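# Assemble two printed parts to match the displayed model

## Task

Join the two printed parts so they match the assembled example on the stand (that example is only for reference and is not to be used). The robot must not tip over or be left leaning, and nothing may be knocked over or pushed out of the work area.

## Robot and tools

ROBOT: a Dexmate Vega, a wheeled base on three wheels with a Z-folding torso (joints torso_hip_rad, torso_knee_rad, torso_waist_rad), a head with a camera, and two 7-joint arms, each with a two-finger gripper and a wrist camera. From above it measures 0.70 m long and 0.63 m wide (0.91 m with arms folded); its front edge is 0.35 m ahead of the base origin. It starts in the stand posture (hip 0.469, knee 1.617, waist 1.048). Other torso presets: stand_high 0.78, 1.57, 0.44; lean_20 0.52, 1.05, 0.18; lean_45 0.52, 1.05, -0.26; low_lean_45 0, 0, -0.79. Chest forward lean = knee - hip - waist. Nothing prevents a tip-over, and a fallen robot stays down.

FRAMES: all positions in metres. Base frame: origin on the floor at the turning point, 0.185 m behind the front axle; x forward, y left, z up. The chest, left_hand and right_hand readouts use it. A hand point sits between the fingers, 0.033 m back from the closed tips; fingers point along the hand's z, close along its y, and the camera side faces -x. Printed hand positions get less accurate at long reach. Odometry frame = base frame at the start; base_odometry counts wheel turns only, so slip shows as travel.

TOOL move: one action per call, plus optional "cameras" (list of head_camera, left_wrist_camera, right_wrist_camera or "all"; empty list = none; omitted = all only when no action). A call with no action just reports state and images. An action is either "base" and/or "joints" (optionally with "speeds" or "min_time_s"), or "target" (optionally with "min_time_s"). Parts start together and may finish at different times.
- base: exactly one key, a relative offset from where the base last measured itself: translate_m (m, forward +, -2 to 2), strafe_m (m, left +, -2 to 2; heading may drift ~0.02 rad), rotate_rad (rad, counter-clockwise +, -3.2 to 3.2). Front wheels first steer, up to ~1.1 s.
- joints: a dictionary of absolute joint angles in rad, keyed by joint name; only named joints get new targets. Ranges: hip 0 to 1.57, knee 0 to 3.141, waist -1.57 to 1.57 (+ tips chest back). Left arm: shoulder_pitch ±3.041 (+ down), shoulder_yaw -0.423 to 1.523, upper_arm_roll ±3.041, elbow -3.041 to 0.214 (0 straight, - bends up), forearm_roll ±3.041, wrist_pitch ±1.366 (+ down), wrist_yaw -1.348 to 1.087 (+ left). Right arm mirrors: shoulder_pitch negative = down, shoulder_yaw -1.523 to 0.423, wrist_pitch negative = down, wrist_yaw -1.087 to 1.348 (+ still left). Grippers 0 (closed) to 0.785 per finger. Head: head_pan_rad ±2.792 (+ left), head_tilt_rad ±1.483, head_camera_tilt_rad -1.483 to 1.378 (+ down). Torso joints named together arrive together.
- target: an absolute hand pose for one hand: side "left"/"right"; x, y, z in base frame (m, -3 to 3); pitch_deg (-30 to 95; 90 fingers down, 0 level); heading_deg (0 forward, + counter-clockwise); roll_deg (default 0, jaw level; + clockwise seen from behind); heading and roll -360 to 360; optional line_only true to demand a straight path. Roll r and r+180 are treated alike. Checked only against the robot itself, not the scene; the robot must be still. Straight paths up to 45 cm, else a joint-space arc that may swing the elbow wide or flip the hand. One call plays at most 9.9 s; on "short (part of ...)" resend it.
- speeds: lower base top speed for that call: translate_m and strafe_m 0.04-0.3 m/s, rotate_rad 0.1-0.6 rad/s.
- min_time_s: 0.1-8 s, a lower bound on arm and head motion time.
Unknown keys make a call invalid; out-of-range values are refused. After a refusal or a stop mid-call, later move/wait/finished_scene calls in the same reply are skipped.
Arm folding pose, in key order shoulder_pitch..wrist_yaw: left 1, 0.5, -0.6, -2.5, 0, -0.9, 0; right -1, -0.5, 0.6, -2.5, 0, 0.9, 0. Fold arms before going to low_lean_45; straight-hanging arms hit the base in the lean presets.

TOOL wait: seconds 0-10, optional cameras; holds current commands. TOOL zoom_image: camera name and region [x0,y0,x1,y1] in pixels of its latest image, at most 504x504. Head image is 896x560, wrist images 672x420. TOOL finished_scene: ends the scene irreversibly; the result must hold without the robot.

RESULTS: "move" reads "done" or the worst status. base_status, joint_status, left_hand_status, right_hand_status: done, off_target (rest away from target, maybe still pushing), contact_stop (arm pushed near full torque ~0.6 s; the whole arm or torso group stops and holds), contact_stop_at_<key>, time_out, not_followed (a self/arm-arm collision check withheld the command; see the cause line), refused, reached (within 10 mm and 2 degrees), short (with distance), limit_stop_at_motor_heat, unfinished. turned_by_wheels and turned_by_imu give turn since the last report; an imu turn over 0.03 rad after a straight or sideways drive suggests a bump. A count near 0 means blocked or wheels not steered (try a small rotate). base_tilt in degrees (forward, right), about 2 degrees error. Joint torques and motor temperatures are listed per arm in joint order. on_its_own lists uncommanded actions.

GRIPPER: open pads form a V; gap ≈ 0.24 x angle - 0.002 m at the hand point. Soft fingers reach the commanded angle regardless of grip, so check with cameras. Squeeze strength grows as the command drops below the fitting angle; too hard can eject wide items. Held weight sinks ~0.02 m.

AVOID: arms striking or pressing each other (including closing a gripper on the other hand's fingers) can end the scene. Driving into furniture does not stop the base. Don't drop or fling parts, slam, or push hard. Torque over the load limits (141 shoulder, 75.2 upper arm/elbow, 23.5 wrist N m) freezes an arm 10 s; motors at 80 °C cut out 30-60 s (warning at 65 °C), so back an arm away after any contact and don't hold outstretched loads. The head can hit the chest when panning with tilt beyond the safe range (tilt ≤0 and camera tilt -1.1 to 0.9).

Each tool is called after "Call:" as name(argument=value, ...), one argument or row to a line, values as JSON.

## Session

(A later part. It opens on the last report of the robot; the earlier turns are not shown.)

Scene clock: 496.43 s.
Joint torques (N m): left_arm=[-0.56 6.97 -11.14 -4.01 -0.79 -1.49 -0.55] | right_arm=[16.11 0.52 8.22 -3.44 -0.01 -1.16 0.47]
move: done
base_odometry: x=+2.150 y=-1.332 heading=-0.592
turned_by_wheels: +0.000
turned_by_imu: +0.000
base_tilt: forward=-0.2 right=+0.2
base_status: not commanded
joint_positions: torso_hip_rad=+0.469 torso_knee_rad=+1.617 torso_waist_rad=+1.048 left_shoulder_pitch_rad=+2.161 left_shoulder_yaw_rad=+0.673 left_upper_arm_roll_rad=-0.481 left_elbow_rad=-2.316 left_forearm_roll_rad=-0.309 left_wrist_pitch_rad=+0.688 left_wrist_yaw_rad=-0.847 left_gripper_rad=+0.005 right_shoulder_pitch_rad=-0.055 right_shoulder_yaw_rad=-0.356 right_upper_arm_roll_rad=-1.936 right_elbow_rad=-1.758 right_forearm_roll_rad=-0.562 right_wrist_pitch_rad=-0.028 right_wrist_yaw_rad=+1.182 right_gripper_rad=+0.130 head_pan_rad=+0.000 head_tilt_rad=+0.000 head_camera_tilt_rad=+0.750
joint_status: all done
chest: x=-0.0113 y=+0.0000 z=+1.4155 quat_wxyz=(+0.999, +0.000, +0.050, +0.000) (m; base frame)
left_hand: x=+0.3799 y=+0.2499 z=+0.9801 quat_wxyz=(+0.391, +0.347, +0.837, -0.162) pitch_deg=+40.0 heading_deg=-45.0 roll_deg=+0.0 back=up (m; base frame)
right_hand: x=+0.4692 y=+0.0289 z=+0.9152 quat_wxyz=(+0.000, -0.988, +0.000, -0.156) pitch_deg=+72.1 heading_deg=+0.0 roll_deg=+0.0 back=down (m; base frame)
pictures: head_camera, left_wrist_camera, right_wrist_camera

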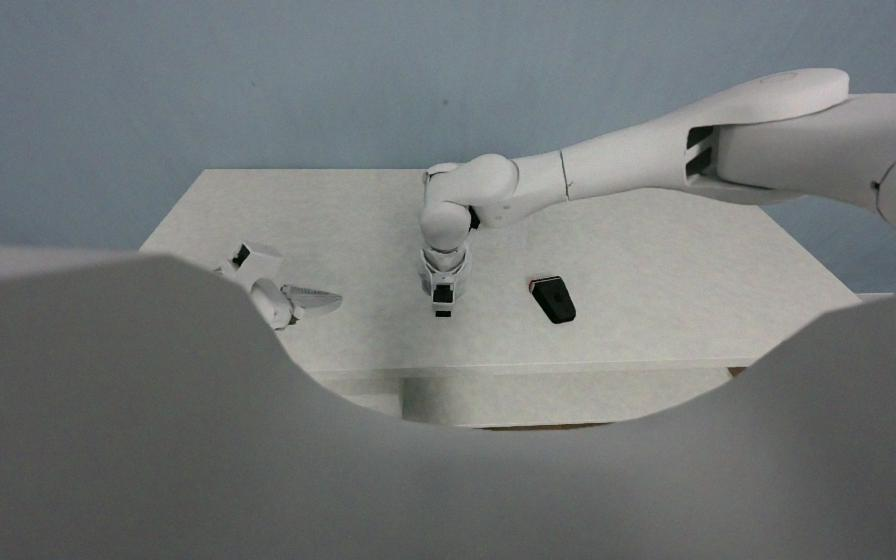

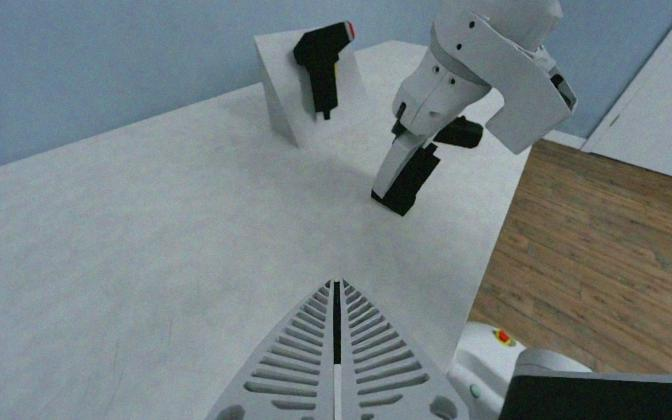

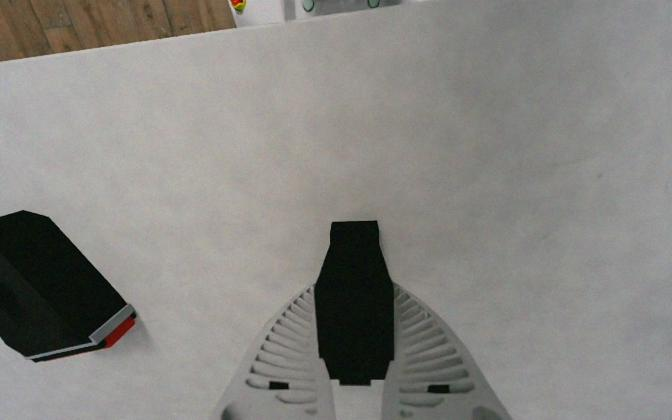

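Call:
move(
  joints={"right_gripper_rad": 0.1},
)

Call:
move(
  target={"side": "right", "x": 0.469, "y": 0.029, "z": 1.03, "pitch_deg": 72, "heading_deg": 0, "line_only": true},
  min_time_s=2.5,
  cameras=["all"],
)

Scene clock: 503.43 s.
Joint torques (N m): left_arm=[2.42 3.08 -12.74 -0.33 -0.24 -1.2 -0.28] | right_arm=[16.89 -0.57 8.04 -2.57 0.11 -0.28 0.2]
move: done
base_odometry: x=+2.150 y=-1.332 heading=-0.592
turned_by_wheels: +0.000
turned_by_imu: +0.000
base_tilt: forward=-0.1 right=+0.2
base_status: not commanded
joint_positions: torso_hip_rad=+0.469 torso_knee_rad=+1.617 torso_waist_rad=+1.048 left_shoulder_pitch_rad=+2.161 left_shoulder_yaw_rad=+0.673 left_upper_arm_roll_rad=-0.481 left_elbow_rad=-2.316 left_forearm_roll_rad=-0.309 left_wrist_pitch_rad=+0.688 left_wrist_yaw_rad=-0.847 left_gripper_rad=+0.005 right_shoulder_pitch_rad=-0.055 right_shoulder_yaw_rad=-0.357 right_upper_arm_roll_rad=-1.935 right_elbow_rad=-1.758 right_forearm_roll_rad=-0.562 right_wrist_pitch_rad=-0.028 right_wrist_yaw_rad=+1.183 right_gripper_rad=+0.100 head_pan_rad=+0.000 head_tilt_rad=+0.000 head_camera_tilt_rad=+0.750
joint_status: all done
chest: x=-0.0113 y=+0.0000 z=+1.4155 quat_wxyz=(+0.999, +0.000, +0.050, +0.000) (m; base frame)
left_hand: x=+0.3799 y=+0.2499 z=+0.9801 quat_wxyz=(+0.391, +0.347, +0.837, -0.162) pitch_deg=+40.0 heading_deg=-45.0 roll_deg=+0.0 back=up (m; base frame)
right_hand: x=+0.4691 y=+0.0289 z=+0.9154 quat_wxyz=(+0.000, -0.988, +0.000, -0.156) pitch_deg=+72.1 heading_deg=+0.0 roll_deg=+0.0 back=down (m; base frame)
pictures: none

Scene clock: 506.63 s.
Joint torques (N m): left_arm=[0.52 6.09 -10.93 -3.75 -0.08 -1.46 -0.7] | right_arm=[15.47 -1.92 8.8 -2.42 0.06 -0.33 0.31]
move: done
base_odometry: x=+2.150 y=-1.332 heading=-0.592
turned_by_wheels: +0.000
turned_by_imu: +0.000
base_tilt: forward=-0.1 right=+0.2
base_status: not commanded
joint_positions: torso_hip_rad=+0.469 torso_knee_rad=+1.617 torso_waist_rad=+1.048 left_shoulder_pitch_rad=+2.161 left_shoulder_yaw_rad=+0.673 left_upper_arm_roll_rad=-0.481 left_elbow_rad=-2.316 left_forearm_roll_rad=-0.309 left_wrist_pitch_rad=+0.688 left_wrist_yaw_rad=-0.847 left_gripper_rad=+0.005 right_shoulder_pitch_rad=+0.107 right_shoulder_yaw_rad=-0.431 right_upper_arm_roll_rad=-1.812 right_elbow_rad=-1.911 right_forearm_roll_rad=-0.399 right_wrist_pitch_rad=+0.007 right_wrist_yaw_rad=+1.330 right_gripper_rad=+0.100 head_pan_rad=+0.000 head_tilt_rad=+0.000 head_camera_tilt_rad=+0.750
joint_status: not commanded
chest: x=-0.0113 y=+0.0000 z=+1.4155 quat_wxyz=(+0.999, +0.000, +0.050, +0.000) (m; base frame)
left_hand: x=+0.3799 y=+0.2499 z=+0.9801 quat_wxyz=(+0.391, +0.347, +0.837, -0.162) pitch_deg=+40.0 heading_deg=-45.0 roll_deg=+0.0 back=up (m; base frame)
right_hand: x=+0.4691 y=+0.0290 z=+1.0271 quat_wxyz=(+0.000, -0.988, +0.000, -0.156) pitch_deg=+72.0 heading_deg=+0.0 roll_deg=+0.0 back=down (m; base frame)
right_hand_status: reached (straight line, planned for 2.5 s): 3 mm and 0.0 deg off.
pictures: head_camera, left_wrist_camera, right_wrist_camera

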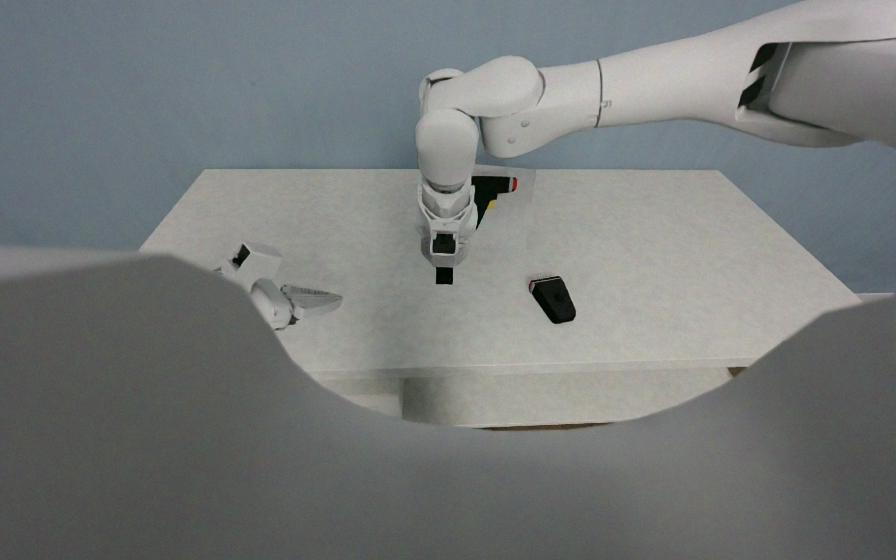

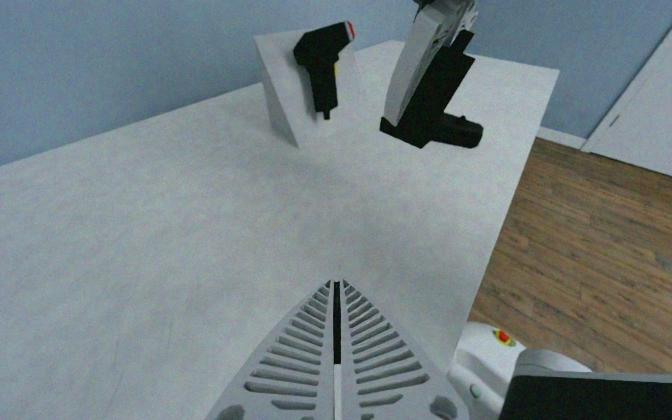

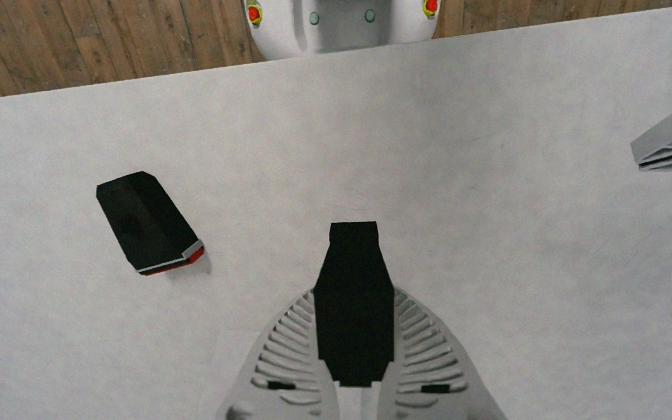

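Call:
move(
  target={"side": "right", "x": 0.45, "y": -0.05, "z": 1.08, "pitch_deg": 40, "heading_deg": 60, "line_only": true},
  min_time_s=3,
  cameras=["all"],
)

Scene clock: 526.53 s.
Joint torques (N m): left_arm=[0.56 4.12 -11.81 -3.16 -0.29 -2.3 -0.38] | right_arm=[3.7 -0.06 3.44 0.24 -0.09 -0.87 -0.45]
move: done
base_odometry: x=+2.150 y=-1.332 heading=-0.592
turned_by_wheels: +0.000
turned_by_imu: +0.000
base_tilt: forward=-0.1 right=+0.2
base_status: not commanded
joint_positions: torso_hip_rad=+0.469 torso_knee_rad=+1.617 torso_waist_rad=+1.048 left_shoulder_pitch_rad=+2.161 left_shoulder_yaw_rad=+0.673 left_upper_arm_roll_rad=-0.481 left_elbow_rad=-2.316 left_forearm_roll_rad=-0.309 left_wrist_pitch_rad=+0.688 left_wrist_yaw_rad=-0.847 left_gripper_rad=+0.005 right_shoulder_pitch_rad=+0.179 right_shoulder_yaw_rad=-1.415 right_upper_arm_roll_rad=-2.011 right_elbow_rad=-2.376 right_forearm_roll_rad=-1.866 right_wrist_pitch_rad=+0.441 right_wrist_yaw_rad=-0.057 right_gripper_rad=+0.100 head_pan_rad=+0.000 head_tilt_rad=+0.000 head_camera_tilt_rad=+0.750
joint_status: not commanded
chest: x=-0.0113 y=+0.0000 z=+1.4155 quat_wxyz=(+0.999, +0.000, +0.050, +0.000) (m; base frame)
left_hand: x=+0.3799 y=+0.2499 z=+0.9801 quat_wxyz=(+0.391, +0.347, +0.837, -0.162) pitch_deg=+40.0 heading_deg=-45.0 roll_deg=+0.0 back=up (m; base frame)
right_hand: x=+0.4503 y=-0.0496 z=+1.0802 quat_wxyz=(+0.211, -0.786, -0.452, -0.366) pitch_deg=+40.0 heading_deg=+59.9 roll_deg=+0.0 back=down (m; base frame)
right_hand_status: reached (straight line, planned for 5.1 s): 0 mm and 0.1 deg off.
pictures: head_camera, left_wrist_camera, right_wrist_camera

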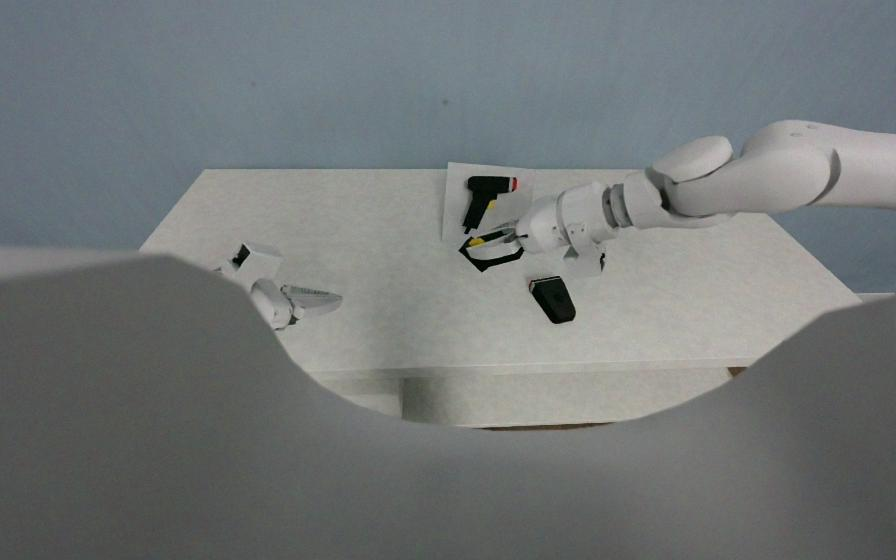

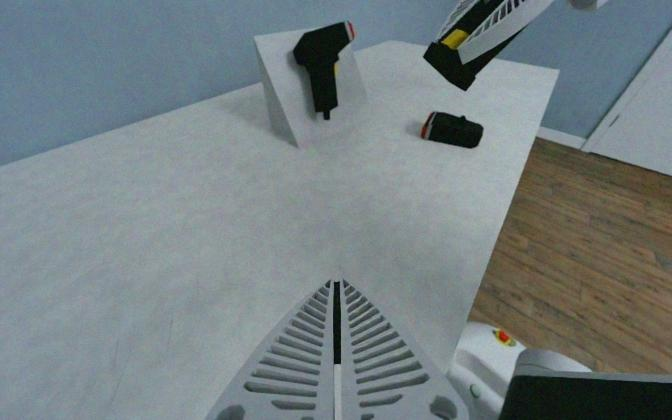

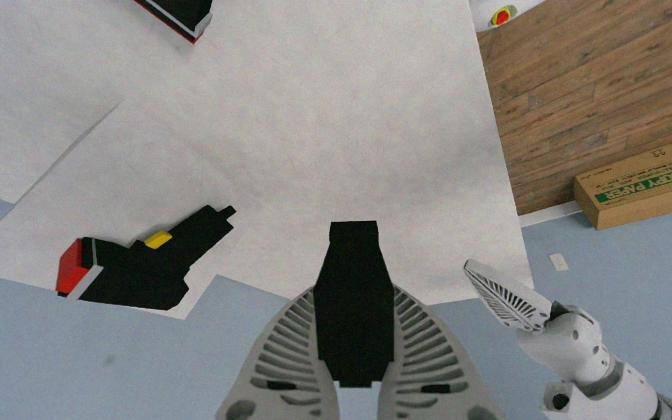

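Call:
zoom_image(
  camera="left_wrist_camera",
  region=[400, 0, 520, 160],
)

Call:
move(
  target={"side": "right", "x": 0.47, "y": -0.05, "z": 1.1, "pitch_deg": 10, "heading_deg": 100, "line_only": true},
  min_time_s=3,
  cameras=["left_wrist_camera", "head_camera"],
)

Scaled by 3.150 from the camera's 672x420 image, which has a finer 960x600 frame.

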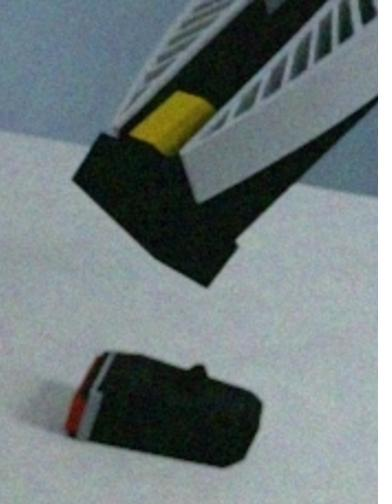

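Scene clock: 535.47 s.
Joint torques (N m): left_arm=[0.54 4.61 -13.16 -3.68 -0.87 -2.66 -0.24] | right_arm=[5.3 -0.05 3.69 0.11 -0.27 -1.02 -0.24]
move: refused
base_odometry: x=+2.150 y=-1.332 heading=-0.592
turned_by_wheels: +0.000
turned_by_imu: +0.000
base_tilt: forward=-0.1 right=+0.2
base_status: not commanded
joint_positions: torso_hip_rad=+0.469 torso_knee_rad=+1.617 torso_waist_rad=+1.048 left_shoulder_pitch_rad=+2.161 left_shoulder_yaw_rad=+0.673 left_upper_arm_roll_rad=-0.481 left_elbow_rad=-2.316 left_forearm_roll_rad=-0.309 left_wrist_pitch_rad=+0.688 left_wrist_yaw_rad=-0.847 left_gripper_rad=+0.005 right_shoulder_pitch_rad=+0.179 right_shoulder_yaw_rad=-1.417 right_upper_arm_roll_rad=-2.011 right_elbow_rad=-2.375 right_forearm_roll_rad=-1.870 right_wrist_pitch_rad=+0.440 right_wrist_yaw_rad=-0.062 right_gripper_rad=+0.100 head_pan_rad=+0.000 head_tilt_rad=+0.000 head_camera_tilt_rad=+0.750
joint_status: not commanded
chest: x=-0.0113 y=+0.0000 z=+1.4155 quat_wxyz=(+0.999, +0.000, +0.050, +0.000) (m; base frame)
left_hand: x=+0.3799 y=+0.2499 z=+0.9801 quat_wxyz=(+0.391, +0.347, +0.837, -0.162) pitch_deg=+40.0 heading_deg=-45.0 roll_deg=+0.0 back=up (m; base frame)
right_hand: x=+0.4500 y=-0.0500 z=+1.0801 quat_wxyz=(+0.211, -0.785, -0.453, -0.366) pitch_deg=+40.0 heading_deg=+60.0 roll_deg=+0.0 back=down (m; base frame)
right_hand_status: refused: no posture of the arm gets there (right_wrist_yaw_rad at its limit): the closest leaves the hand 1.0 cm and 2 deg from the pose. Nothing moved.
pictures: head_camera, left_wrist_camera

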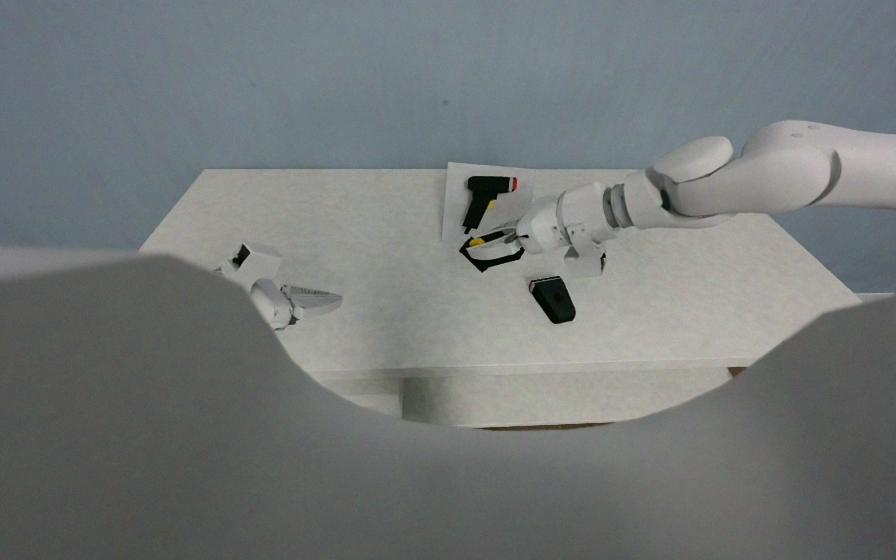

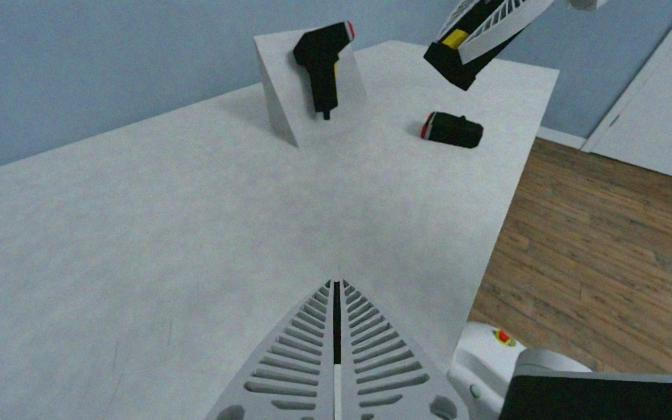

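Call:
move(
  target={"side": "right", "x": 0.45, "y": -0.05, "z": 1.08, "pitch_deg": 10, "heading_deg": 75, "line_only": true},
  min_time_s=2,
)

Call:
move(
  target={"side": "left", "x": 0.38, "y": 0.28, "z": 0.96, "pitch_deg": 5, "heading_deg": -60, "line_only": true},
  min_time_s=2,
  cameras=["left_wrist_camera", "head_camera"],
)

Scene clock: 546.27 s.
Joint torques (N m): left_arm=[2.51 5.44 -13.27 -1.98 -0.06 -2 -0.36] | right_arm=[5.66 0.5 6.75 0.27 0.81 -1.61 -0.5]
move: done
base_odometry: x=+2.150 y=-1.332 heading=-0.592
turned_by_wheels: +0.000
turned_by_imu: +0.000
base_tilt: forward=-0.1 right=+0.2
base_status: not commanded
joint_positions: torso_hip_rad=+0.469 torso_knee_rad=+1.617 torso_waist_rad=+1.048 left_shoulder_pitch_rad=+2.161 left_shoulder_yaw_rad=+0.673 left_upper_arm_roll_rad=-0.481 left_elbow_rad=-2.316 left_forearm_roll_rad=-0.309 left_wrist_pitch_rad=+0.688 left_wrist_yaw_rad=-0.847 left_gripper_rad=+0.005 right_shoulder_pitch_rad=-0.215 right_shoulder_yaw_rad=-1.263 right_upper_arm_roll_rad=-2.061 right_elbow_rad=-1.765 right_forearm_roll_rad=-2.016 right_wrist_pitch_rad=-0.599 right_wrist_yaw_rad=-0.576 right_gripper_rad=+0.100 head_pan_rad=+0.000 head_tilt_rad=+0.000 head_camera_tilt_rad=+0.750
joint_status: not commanded
chest: x=-0.0113 y=+0.0000 z=+1.4155 quat_wxyz=(+0.999, +0.000, +0.050, +0.000) (m; base frame)
left_hand: x=+0.3799 y=+0.2499 z=+0.9801 quat_wxyz=(+0.391, +0.347, +0.837, -0.162) pitch_deg=+40.0 heading_deg=-45.0 roll_deg=+0.0 back=up (m; base frame)
right_hand: x=+0.4500 y=-0.0499 z=+1.0799 quat_wxyz=(+0.391, -0.609, -0.466, -0.509) pitch_deg=+10.1 heading_deg=+74.9 roll_deg=+0.1 back=down (m; base frame)
right_hand_status: reached (straight line, planned for 3.6 s): 0 mm and 0.1 deg off.
pictures: none

Scene clock: 552.63 s.
Joint torques (N m): left_arm=[-12.32 10.58 -3.72 -0.19 -0.63 -2.04 -0.37] | right_arm=[5.1 -0.3 7.03 0.56 0.68 -1.22 -0.22]
move: done
base_odometry: x=+2.150 y=-1.332 heading=-0.592
turned_by_wheels: +0.000
turned_by_imu: +0.000
base_tilt: forward=-0.1 right=+0.3
base_status: not commanded
joint_positions: torso_hip_rad=+0.469 torso_knee_rad=+1.617 torso_waist_rad=+1.048 left_shoulder_pitch_rad=+1.726 left_shoulder_yaw_rad=+0.838 left_upper_arm_roll_rad=+0.152 left_elbow_rad=-1.054 left_forearm_roll_rad=-0.941 left_wrist_pitch_rad=-0.666 left_wrist_yaw_rad=-1.347 left_gripper_rad=+0.005 right_shoulder_pitch_rad=-0.217 right_shoulder_yaw_rad=-1.261 right_upper_arm_roll_rad=-2.061 right_elbow_rad=-1.761 right_forearm_roll_rad=-2.015 right_wrist_pitch_rad=-0.603 right_wrist_yaw_rad=-0.578 right_gripper_rad=+0.100 head_pan_rad=+0.000 head_tilt_rad=+0.000 head_camera_tilt_rad=+0.750
joint_status: not commanded
chest: x=-0.0113 y=+0.0000 z=+1.4155 quat_wxyz=(+0.999, +0.000, +0.050, +0.000) (m; base frame)
left_hand: x=+0.3801 y=+0.2792 z=+0.9602 quat_wxyz=(+0.585, +0.368, +0.638, -0.338) pitch_deg=+5.0 heading_deg=-60.0 roll_deg=-0.1 back=up (m; base frame)
left_hand_status: reached (straight line, planned for 5.0 s): 1 mm and 0.1 deg off.
right_hand: x=+0.4499 y=-0.0500 z=+1.0799 quat_wxyz=(+0.391, -0.608, -0.466, -0.510) pitch_deg=+10.0 heading_deg=+75.0 roll_deg=+0.0 back=down (m; base frame)
pictures: head_camera, left_wrist_camera

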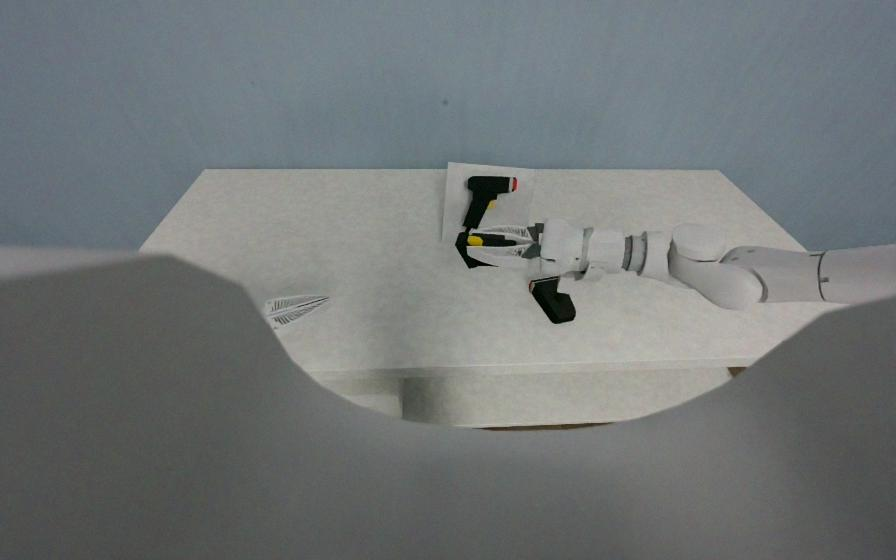

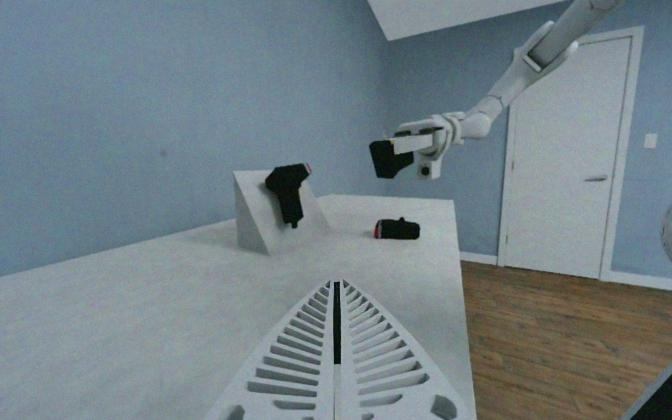

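Call:
zoom_image(
  camera="left_wrist_camera",
  region=[350, 100, 470, 200],
)

Call:
zoom_image(
  camera="left_wrist_camera",
  region=[360, 205, 430, 250],
)

Call:
zoom_image(
  camera="left_wrist_camera",
  region=[225, 150, 345, 260],
)

Scaled by 4.200 from the camera's 672x420 image, which has a finer 960x600 frame.

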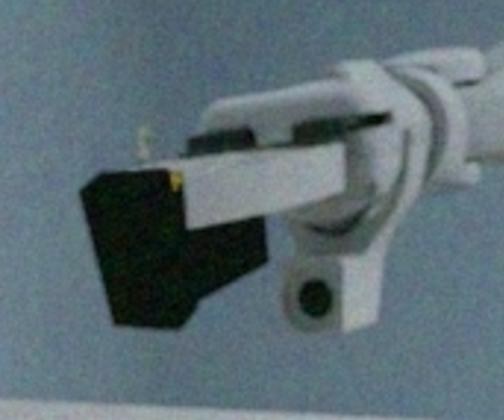

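Scaled by 7.200 from the camera's 672x420 image, which has a finer 960x600 frame.

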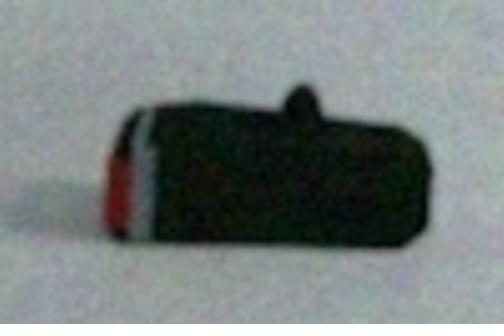

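Scaled by 4.200 from the camera's 672x420 image, which has a finer 960x600 frame.

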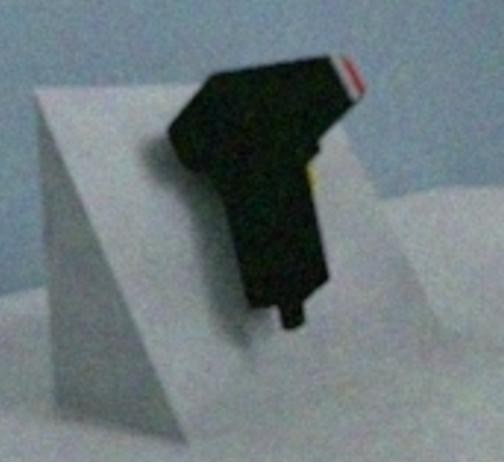

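Call:
move(
  target={"side": "right", "x": 0.45, "y": -0.07, "z": 1.1, "pitch_deg": -25, "heading_deg": 80, "roll_deg": 270, "line_only": true},
  min_time_s=3,
  cameras=["left_wrist_camera", "head_camera"],
)

Scene clock: 609.67 s.
Joint torques (N m): left_arm=[-10.02 11.93 -0.45 -1.44 -0.02 -1.6 -0.77] | right_arm=[4.43 -0.69 7.22 -0.85 0.62 -1.22 -0.37]
move: refused
base_odometry: x=+2.150 y=-1.332 heading=-0.592
turned_by_wheels: +0.000
turned_by_imu: +0.000
base_tilt: forward=-0.1 right=+0.2
base_status: not commanded
joint_positions: torso_hip_rad=+0.469 torso_knee_rad=+1.617 torso_waist_rad=+1.048 left_shoulder_pitch_rad=+1.725 left_shoulder_yaw_rad=+0.840 left_upper_arm_roll_rad=+0.156 left_elbow_rad=-1.050 left_forearm_roll_rad=-0.945 left_wrist_pitch_rad=-0.670 left_wrist_yaw_rad=-1.348 left_gripper_rad=+0.005 right_shoulder_pitch_rad=-0.217 right_shoulder_yaw_rad=-1.261 right_upper_arm_roll_rad=-2.061 right_elbow_rad=-1.761 right_forearm_roll_rad=-2.015 right_wrist_pitch_rad=-0.603 right_wrist_yaw_rad=-0.578 right_gripper_rad=+0.100 head_pan_rad=+0.000 head_tilt_rad=+0.000 head_camera_tilt_rad=+0.750
joint_status: not commanded
chest: x=-0.0113 y=+0.0000 z=+1.4155 quat_wxyz=(+0.999, +0.000, +0.050, +0.000) (m; base frame)
left_hand: x=+0.3801 y=+0.2801 z=+0.9600 quat_wxyz=(+0.585, +0.368, +0.639, -0.338) pitch_deg=+5.0 heading_deg=-60.0 roll_deg=+0.0 back=up (m; base frame)
right_hand: x=+0.4499 y=-0.0500 z=+1.0799 quat_wxyz=(+0.391, -0.608, -0.466, -0.510) pitch_deg=+10.0 heading_deg=+75.0 roll_deg=+0.0 back=down (m; base frame)
right_hand_status: refused: no posture of the arm gets there (right_wrist_yaw_rad at its limit): the closest leaves the hand 12.7 cm and 23 deg from the pose. Nothing moved. At pitch -10 a posture exists at this place; the way there is not checked.
pictures: head_camera, left_wrist_camera

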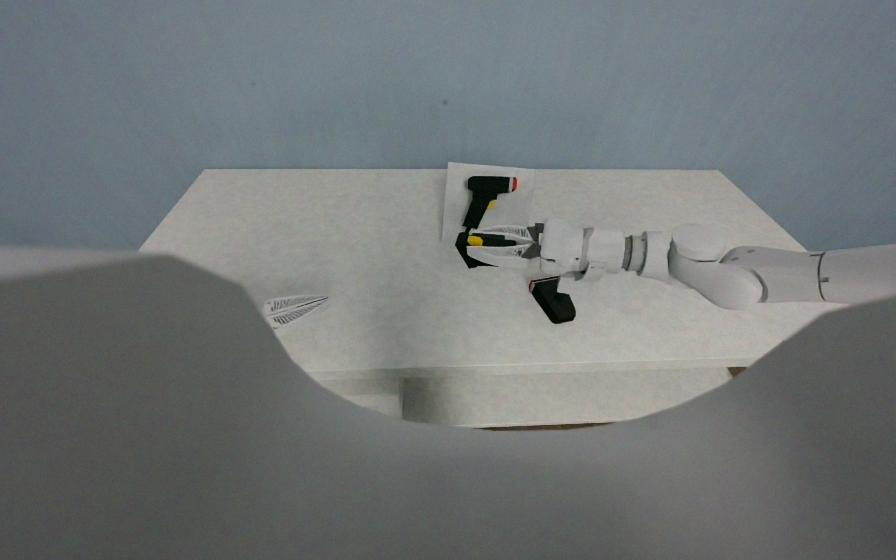

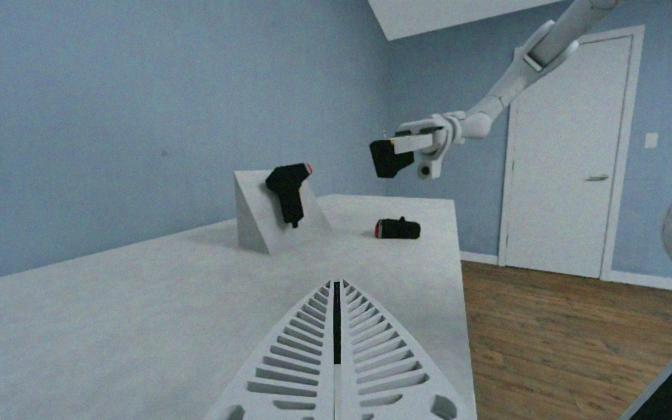

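Call:
move(
  target={"side": "right", "x": 0.42, "y": -0.08, "z": 1.1, "pitch_deg": -10, "heading_deg": 75, "roll_deg": 250, "line_only": true},
  min_time_s=3,
  cameras=["left_wrist_camera", "head_camera"],
)

Scene clock: 613.43 s.
Joint torques (N m): left_arm=[-10.33 7.85 -1.68 -0.36 -1.25 -1.53 -0.72] | right_arm=[4.33 0.01 7.32 0.05 0.62 -1.45 -0.34]
move: refused
base_odometry: x=+2.150 y=-1.332 heading=-0.592
turned_by_wheels: +0.000
turned_by_imu: +0.000
base_tilt: forward=-0.2 right=+0.2
base_status: not commanded
joint_positions: torso_hip_rad=+0.469 torso_knee_rad=+1.617 torso_waist_rad=+1.048 left_shoulder_pitch_rad=+1.725 left_shoulder_yaw_rad=+0.840 left_upper_arm_roll_rad=+0.156 left_elbow_rad=-1.050 left_forearm_roll_rad=-0.945 left_wrist_pitch_rad=-0.670 left_wrist_yaw_rad=-1.348 left_gripper_rad=+0.005 right_shoulder_pitch_rad=-0.217 right_shoulder_yaw_rad=-1.261 right_upper_arm_roll_rad=-2.061 right_elbow_rad=-1.761 right_forearm_roll_rad=-2.015 right_wrist_pitch_rad=-0.603 right_wrist_yaw_rad=-0.578 right_gripper_rad=+0.100 head_pan_rad=+0.000 head_tilt_rad=+0.000 head_camera_tilt_rad=+0.750
joint_status: not commanded
chest: x=-0.0113 y=+0.0000 z=+1.4155 quat_wxyz=(+0.999, +0.000, +0.050, +0.000) (m; base frame)
left_hand: x=+0.3801 y=+0.2801 z=+0.9600 quat_wxyz=(+0.585, +0.368, +0.639, -0.338) pitch_deg=+5.0 heading_deg=-60.0 roll_deg=+0.0 back=up (m; base frame)
right_hand: x=+0.4499 y=-0.0500 z=+1.0799 quat_wxyz=(+0.391, -0.608, -0.466, -0.510) pitch_deg=+10.0 heading_deg=+75.0 roll_deg=+0.0 back=down (m; base frame)
right_hand_status: refused: you asked line_only, and the move would not run on a straight line (no straight line was possible) but on a checked arc of 3.6 s: over the whole arc the hand travels 0.14 m to end 0.05 m from its start, up to 0.05 m off the straight line; right_wrist_pitch_rad turns most, 1.02 rad; on the way or at its end the hand turns up to 72 deg from its attitude at the start. Nothing moved.
pictures: head_camera, left_wrist_camera

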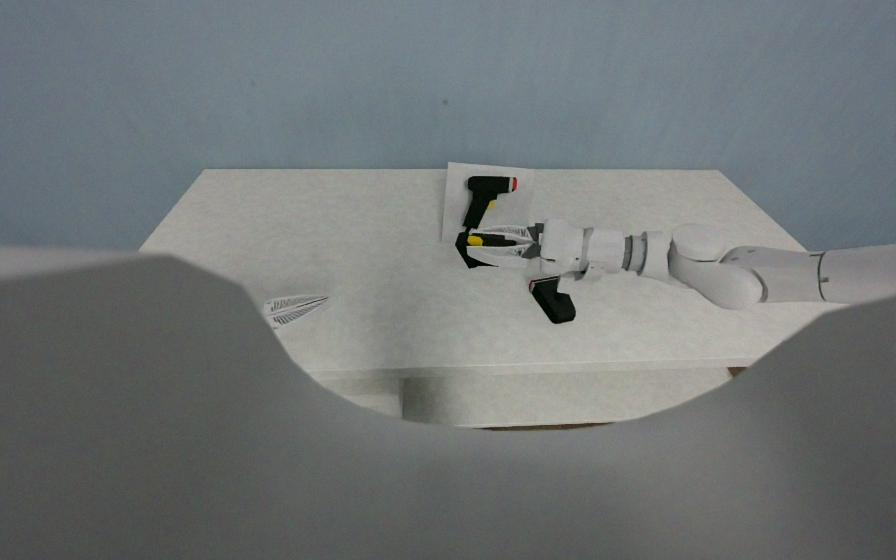

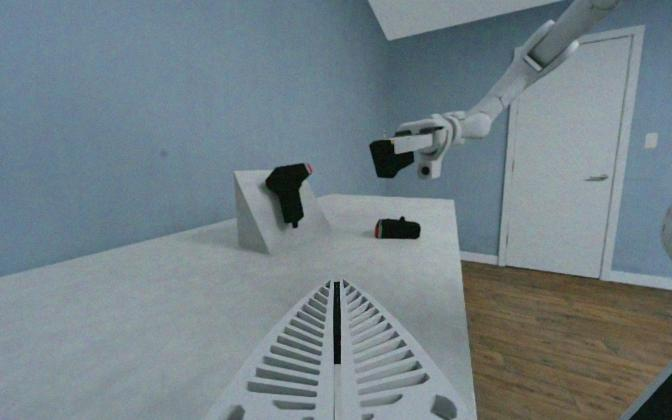

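Call:
move(
  target={"side": "right", "x": 0.42, "y": -0.08, "z": 1.1, "pitch_deg": -10, "heading_deg": 75, "roll_deg": 255},
  min_time_s=4,
  cameras=["left_wrist_camera", "head_camera"],
)

Scene clock: 623.13 s.
Joint torques (N m): left_arm=[-9.35 9.51 -1.76 -1.13 -0.95 -1.15 -0.65] | right_arm=[2.67 -6.63 6.9 -0.59 1.29 -1.18 -2.03]
move: done
base_odometry: x=+2.150 y=-1.332 heading=-0.592
turned_by_wheels: +0.000
turned_by_imu: +0.000
base_tilt: forward=-0.1 right=+0.2
base_status: not commanded
joint_positions: torso_hip_rad=+0.469 torso_knee_rad=+1.617 torso_waist_rad=+1.048 left_shoulder_pitch_rad=+1.725 left_shoulder_yaw_rad=+0.840 left_upper_arm_roll_rad=+0.156 left_elbow_rad=-1.050 left_forearm_roll_rad=-0.945 left_wrist_pitch_rad=-0.670 left_wrist_yaw_rad=-1.348 left_gripper_rad=+0.005 right_shoulder_pitch_rad=-0.967 right_shoulder_yaw_rad=-1.199 right_upper_arm_roll_rad=-1.171 right_elbow_rad=-1.573 right_forearm_roll_rad=-1.166 right_wrist_pitch_rad=+0.467 right_wrist_yaw_rad=-1.085 right_gripper_rad=+0.100 head_pan_rad=+0.000 head_tilt_rad=+0.000 head_camera_tilt_rad=+0.750
joint_status: not commanded
chest: x=-0.0113 y=+0.0000 z=+1.4155 quat_wxyz=(+0.999, +0.000, +0.050, +0.000) (m; base frame)
left_hand: x=+0.3801 y=+0.2801 z=+0.9600 quat_wxyz=(+0.585, +0.368, +0.639, -0.338) pitch_deg=+5.0 heading_deg=-60.0 roll_deg=+0.0 back=up (m; base frame)
right_hand: x=+0.4200 y=-0.0795 z=+1.0987 quat_wxyz=(+0.738, -0.645, -0.002, -0.199) pitch_deg=-9.7 heading_deg=+75.1 roll_deg=+74.7 back=down (m; base frame)
right_hand_status: reached (checked arc [no straight line was possible; over the whole arc the hand travels 0.15 m to end 0.05 m from its start, up to 0.06 m off the straight line; right_wrist_pitch_rad turns most, 1.07 rad; on the way or at its end the hand turns up to 77 deg from its attitude at the start], planned for 4.0 s): 1 mm and 0.4 deg off.
pictures: head_camera, left_wrist_camera

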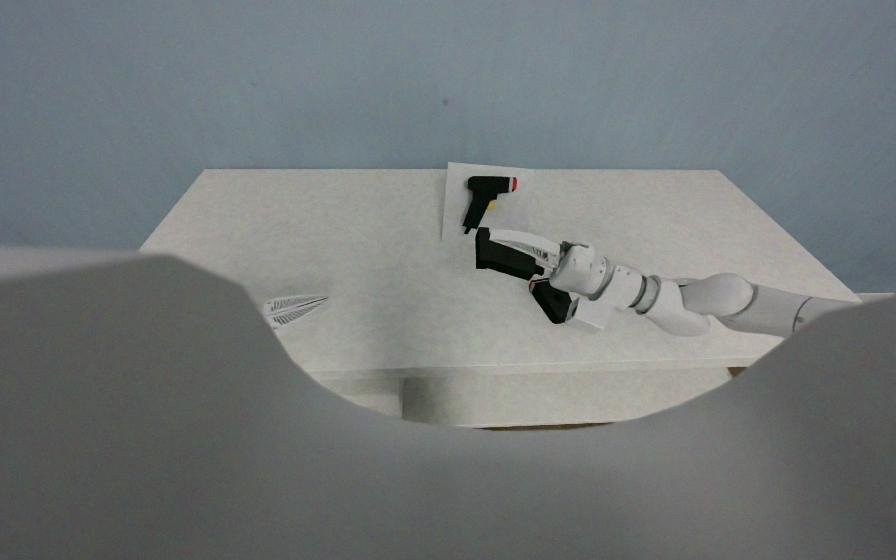

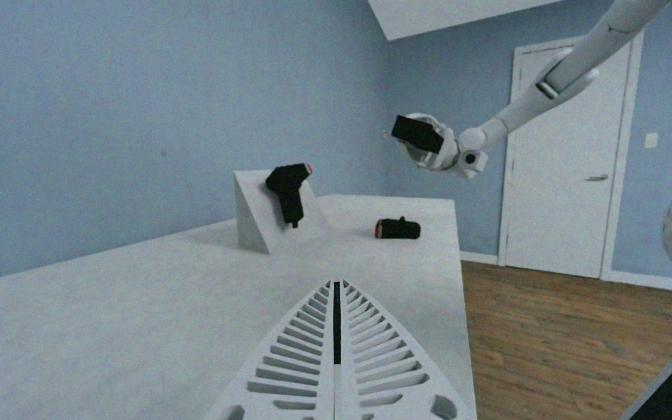

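Call:
zoom_image(
  camera="left_wrist_camera",
  region=[380, 100, 460, 170],
)

Call:
zoom_image(
  camera="head_camera",
  region=[465, 215, 555, 285],
)

Scaled by 6.300 from the camera's 672x420 image, which has a finer 960x600 frame.

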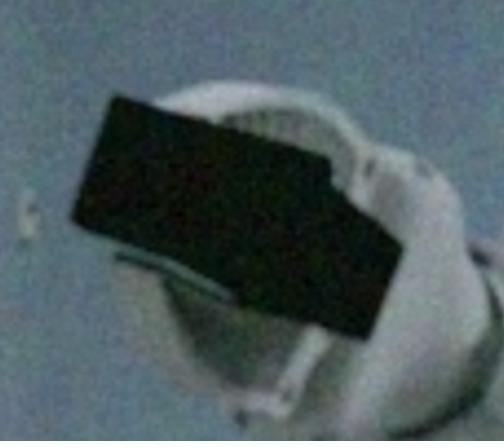

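Scaled by 5.600 from the camera's 896x560 image, which has a finer 960x600 frame.

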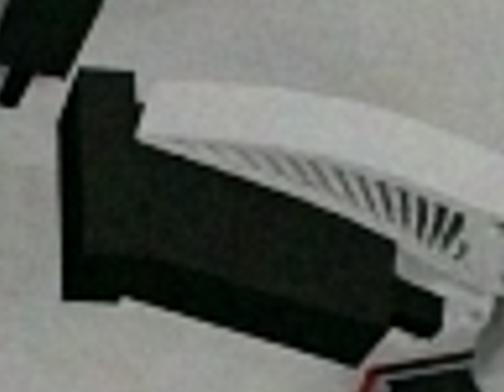

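Call:
move(
  target={"side": "left", "x": 0.40, "y": 0.13, "z": 1.02, "pitch_deg": 0, "heading_deg": -65, "line_only": true},
  min_time_s=3,
  cameras=["left_wrist_camera", "head_camera"],
)

Scene clock: 642.17 s.
Joint torques (N m): left_arm=[-12.79 2 -3.41 -2.3 -0.52 -0.94 0.57] | right_arm=[3.19 -7.46 6.48 -0.54 0.87 -0.43 -1.82]
move: done
base_odometry: x=+2.150 y=-1.332 heading=-0.592
turned_by_wheels: +0.000
turned_by_imu: +0.000
base_tilt: forward=-0.1 right=+0.2
base_status: not commanded
joint_positions: torso_hip_rad=+0.469 torso_knee_rad=+1.617 torso_waist_rad=+1.048 left_shoulder_pitch_rad=+1.774 left_shoulder_yaw_rad=+0.853 left_upper_arm_roll_rad=+0.235 left_elbow_rad=-1.527 left_forearm_roll_rad=-0.802 left_wrist_pitch_rad=-0.505 left_wrist_yaw_rad=-0.995 left_gripper_rad=+0.005 right_shoulder_pitch_rad=-0.970 right_shoulder_yaw_rad=-1.199 right_upper_arm_roll_rad=-1.167 right_elbow_rad=-1.572 right_forearm_roll_rad=-1.163 right_wrist_pitch_rad=+0.472 right_wrist_yaw_rad=-1.087 right_gripper_rad=+0.100 head_pan_rad=+0.000 head_tilt_rad=+0.000 head_camera_tilt_rad=+0.750
joint_status: not commanded
chest: x=-0.0113 y=+0.0000 z=+1.4155 quat_wxyz=(+0.999, +0.000, +0.050, +0.000) (m; base frame)
left_hand: x=+0.3999 y=+0.1318 z=+1.0193 quat_wxyz=(+0.596, +0.380, +0.597, -0.379) pitch_deg=+0.1 heading_deg=-64.9 roll_deg=+0.0 back=up (m; base frame)
left_hand_status: reached (straight line, planned for 3.0 s): 2 mm and 0.1 deg off.
right_hand: x=+0.4200 y=-0.0799 z=+1.0998 quat_wxyz=(+0.740, -0.643, +0.000, -0.198) pitch_deg=-10.0 heading_deg=+75.0 roll_deg=+75.0 back=down (m; base frame)
pictures: head_camera, left_wrist_camera

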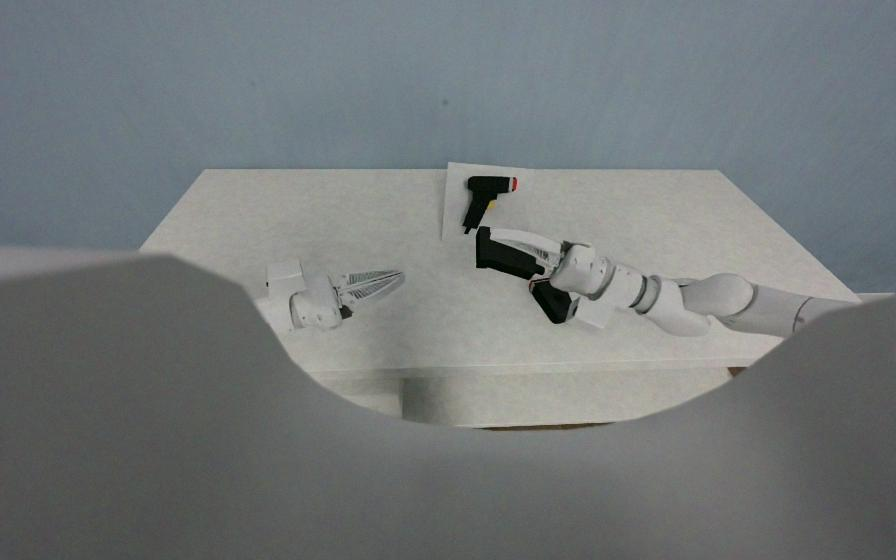

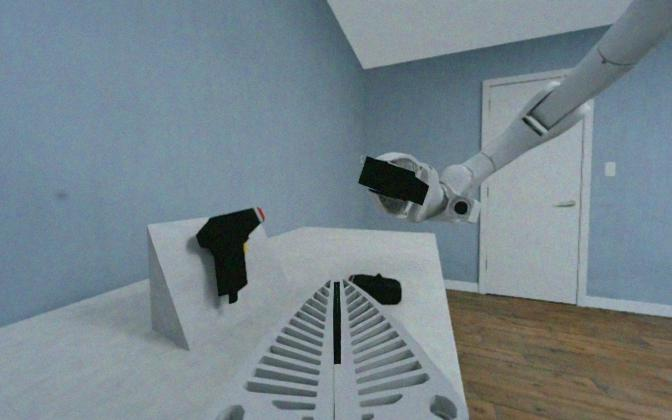

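Call:
zoom_image(
  camera="left_wrist_camera",
  region=[350, 145, 440, 225],
)

Call:
zoom_image(
  camera="left_wrist_camera",
  region=[185, 195, 275, 310],
)

Call:
zoom_image(
  camera="left_wrist_camera",
  region=[335, 265, 415, 315],
)

Scaled by 5.600 from the camera's 672x420 image, which has a finer 960x600 frame.

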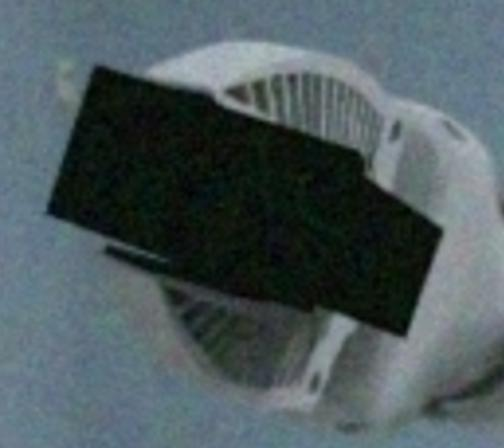

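Scaled by 4.383 from the camera's 672x420 image, which has a finer 960x600 frame.

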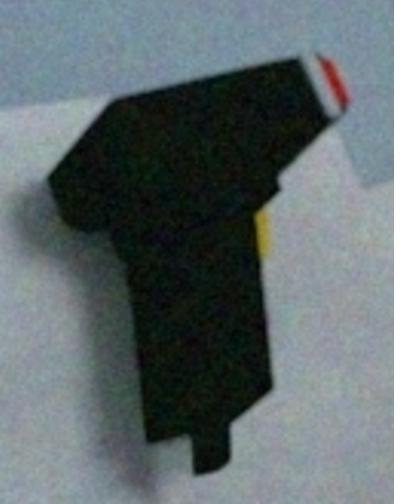

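Scaled by 6.300 from the camera's 672x420 image, which has a finer 960x600 frame.

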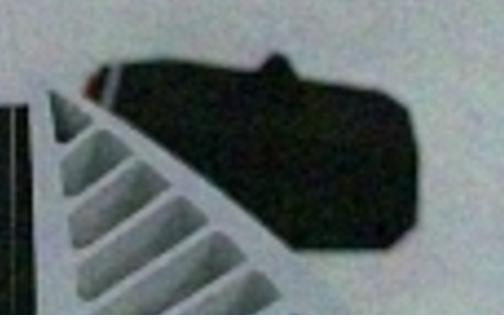

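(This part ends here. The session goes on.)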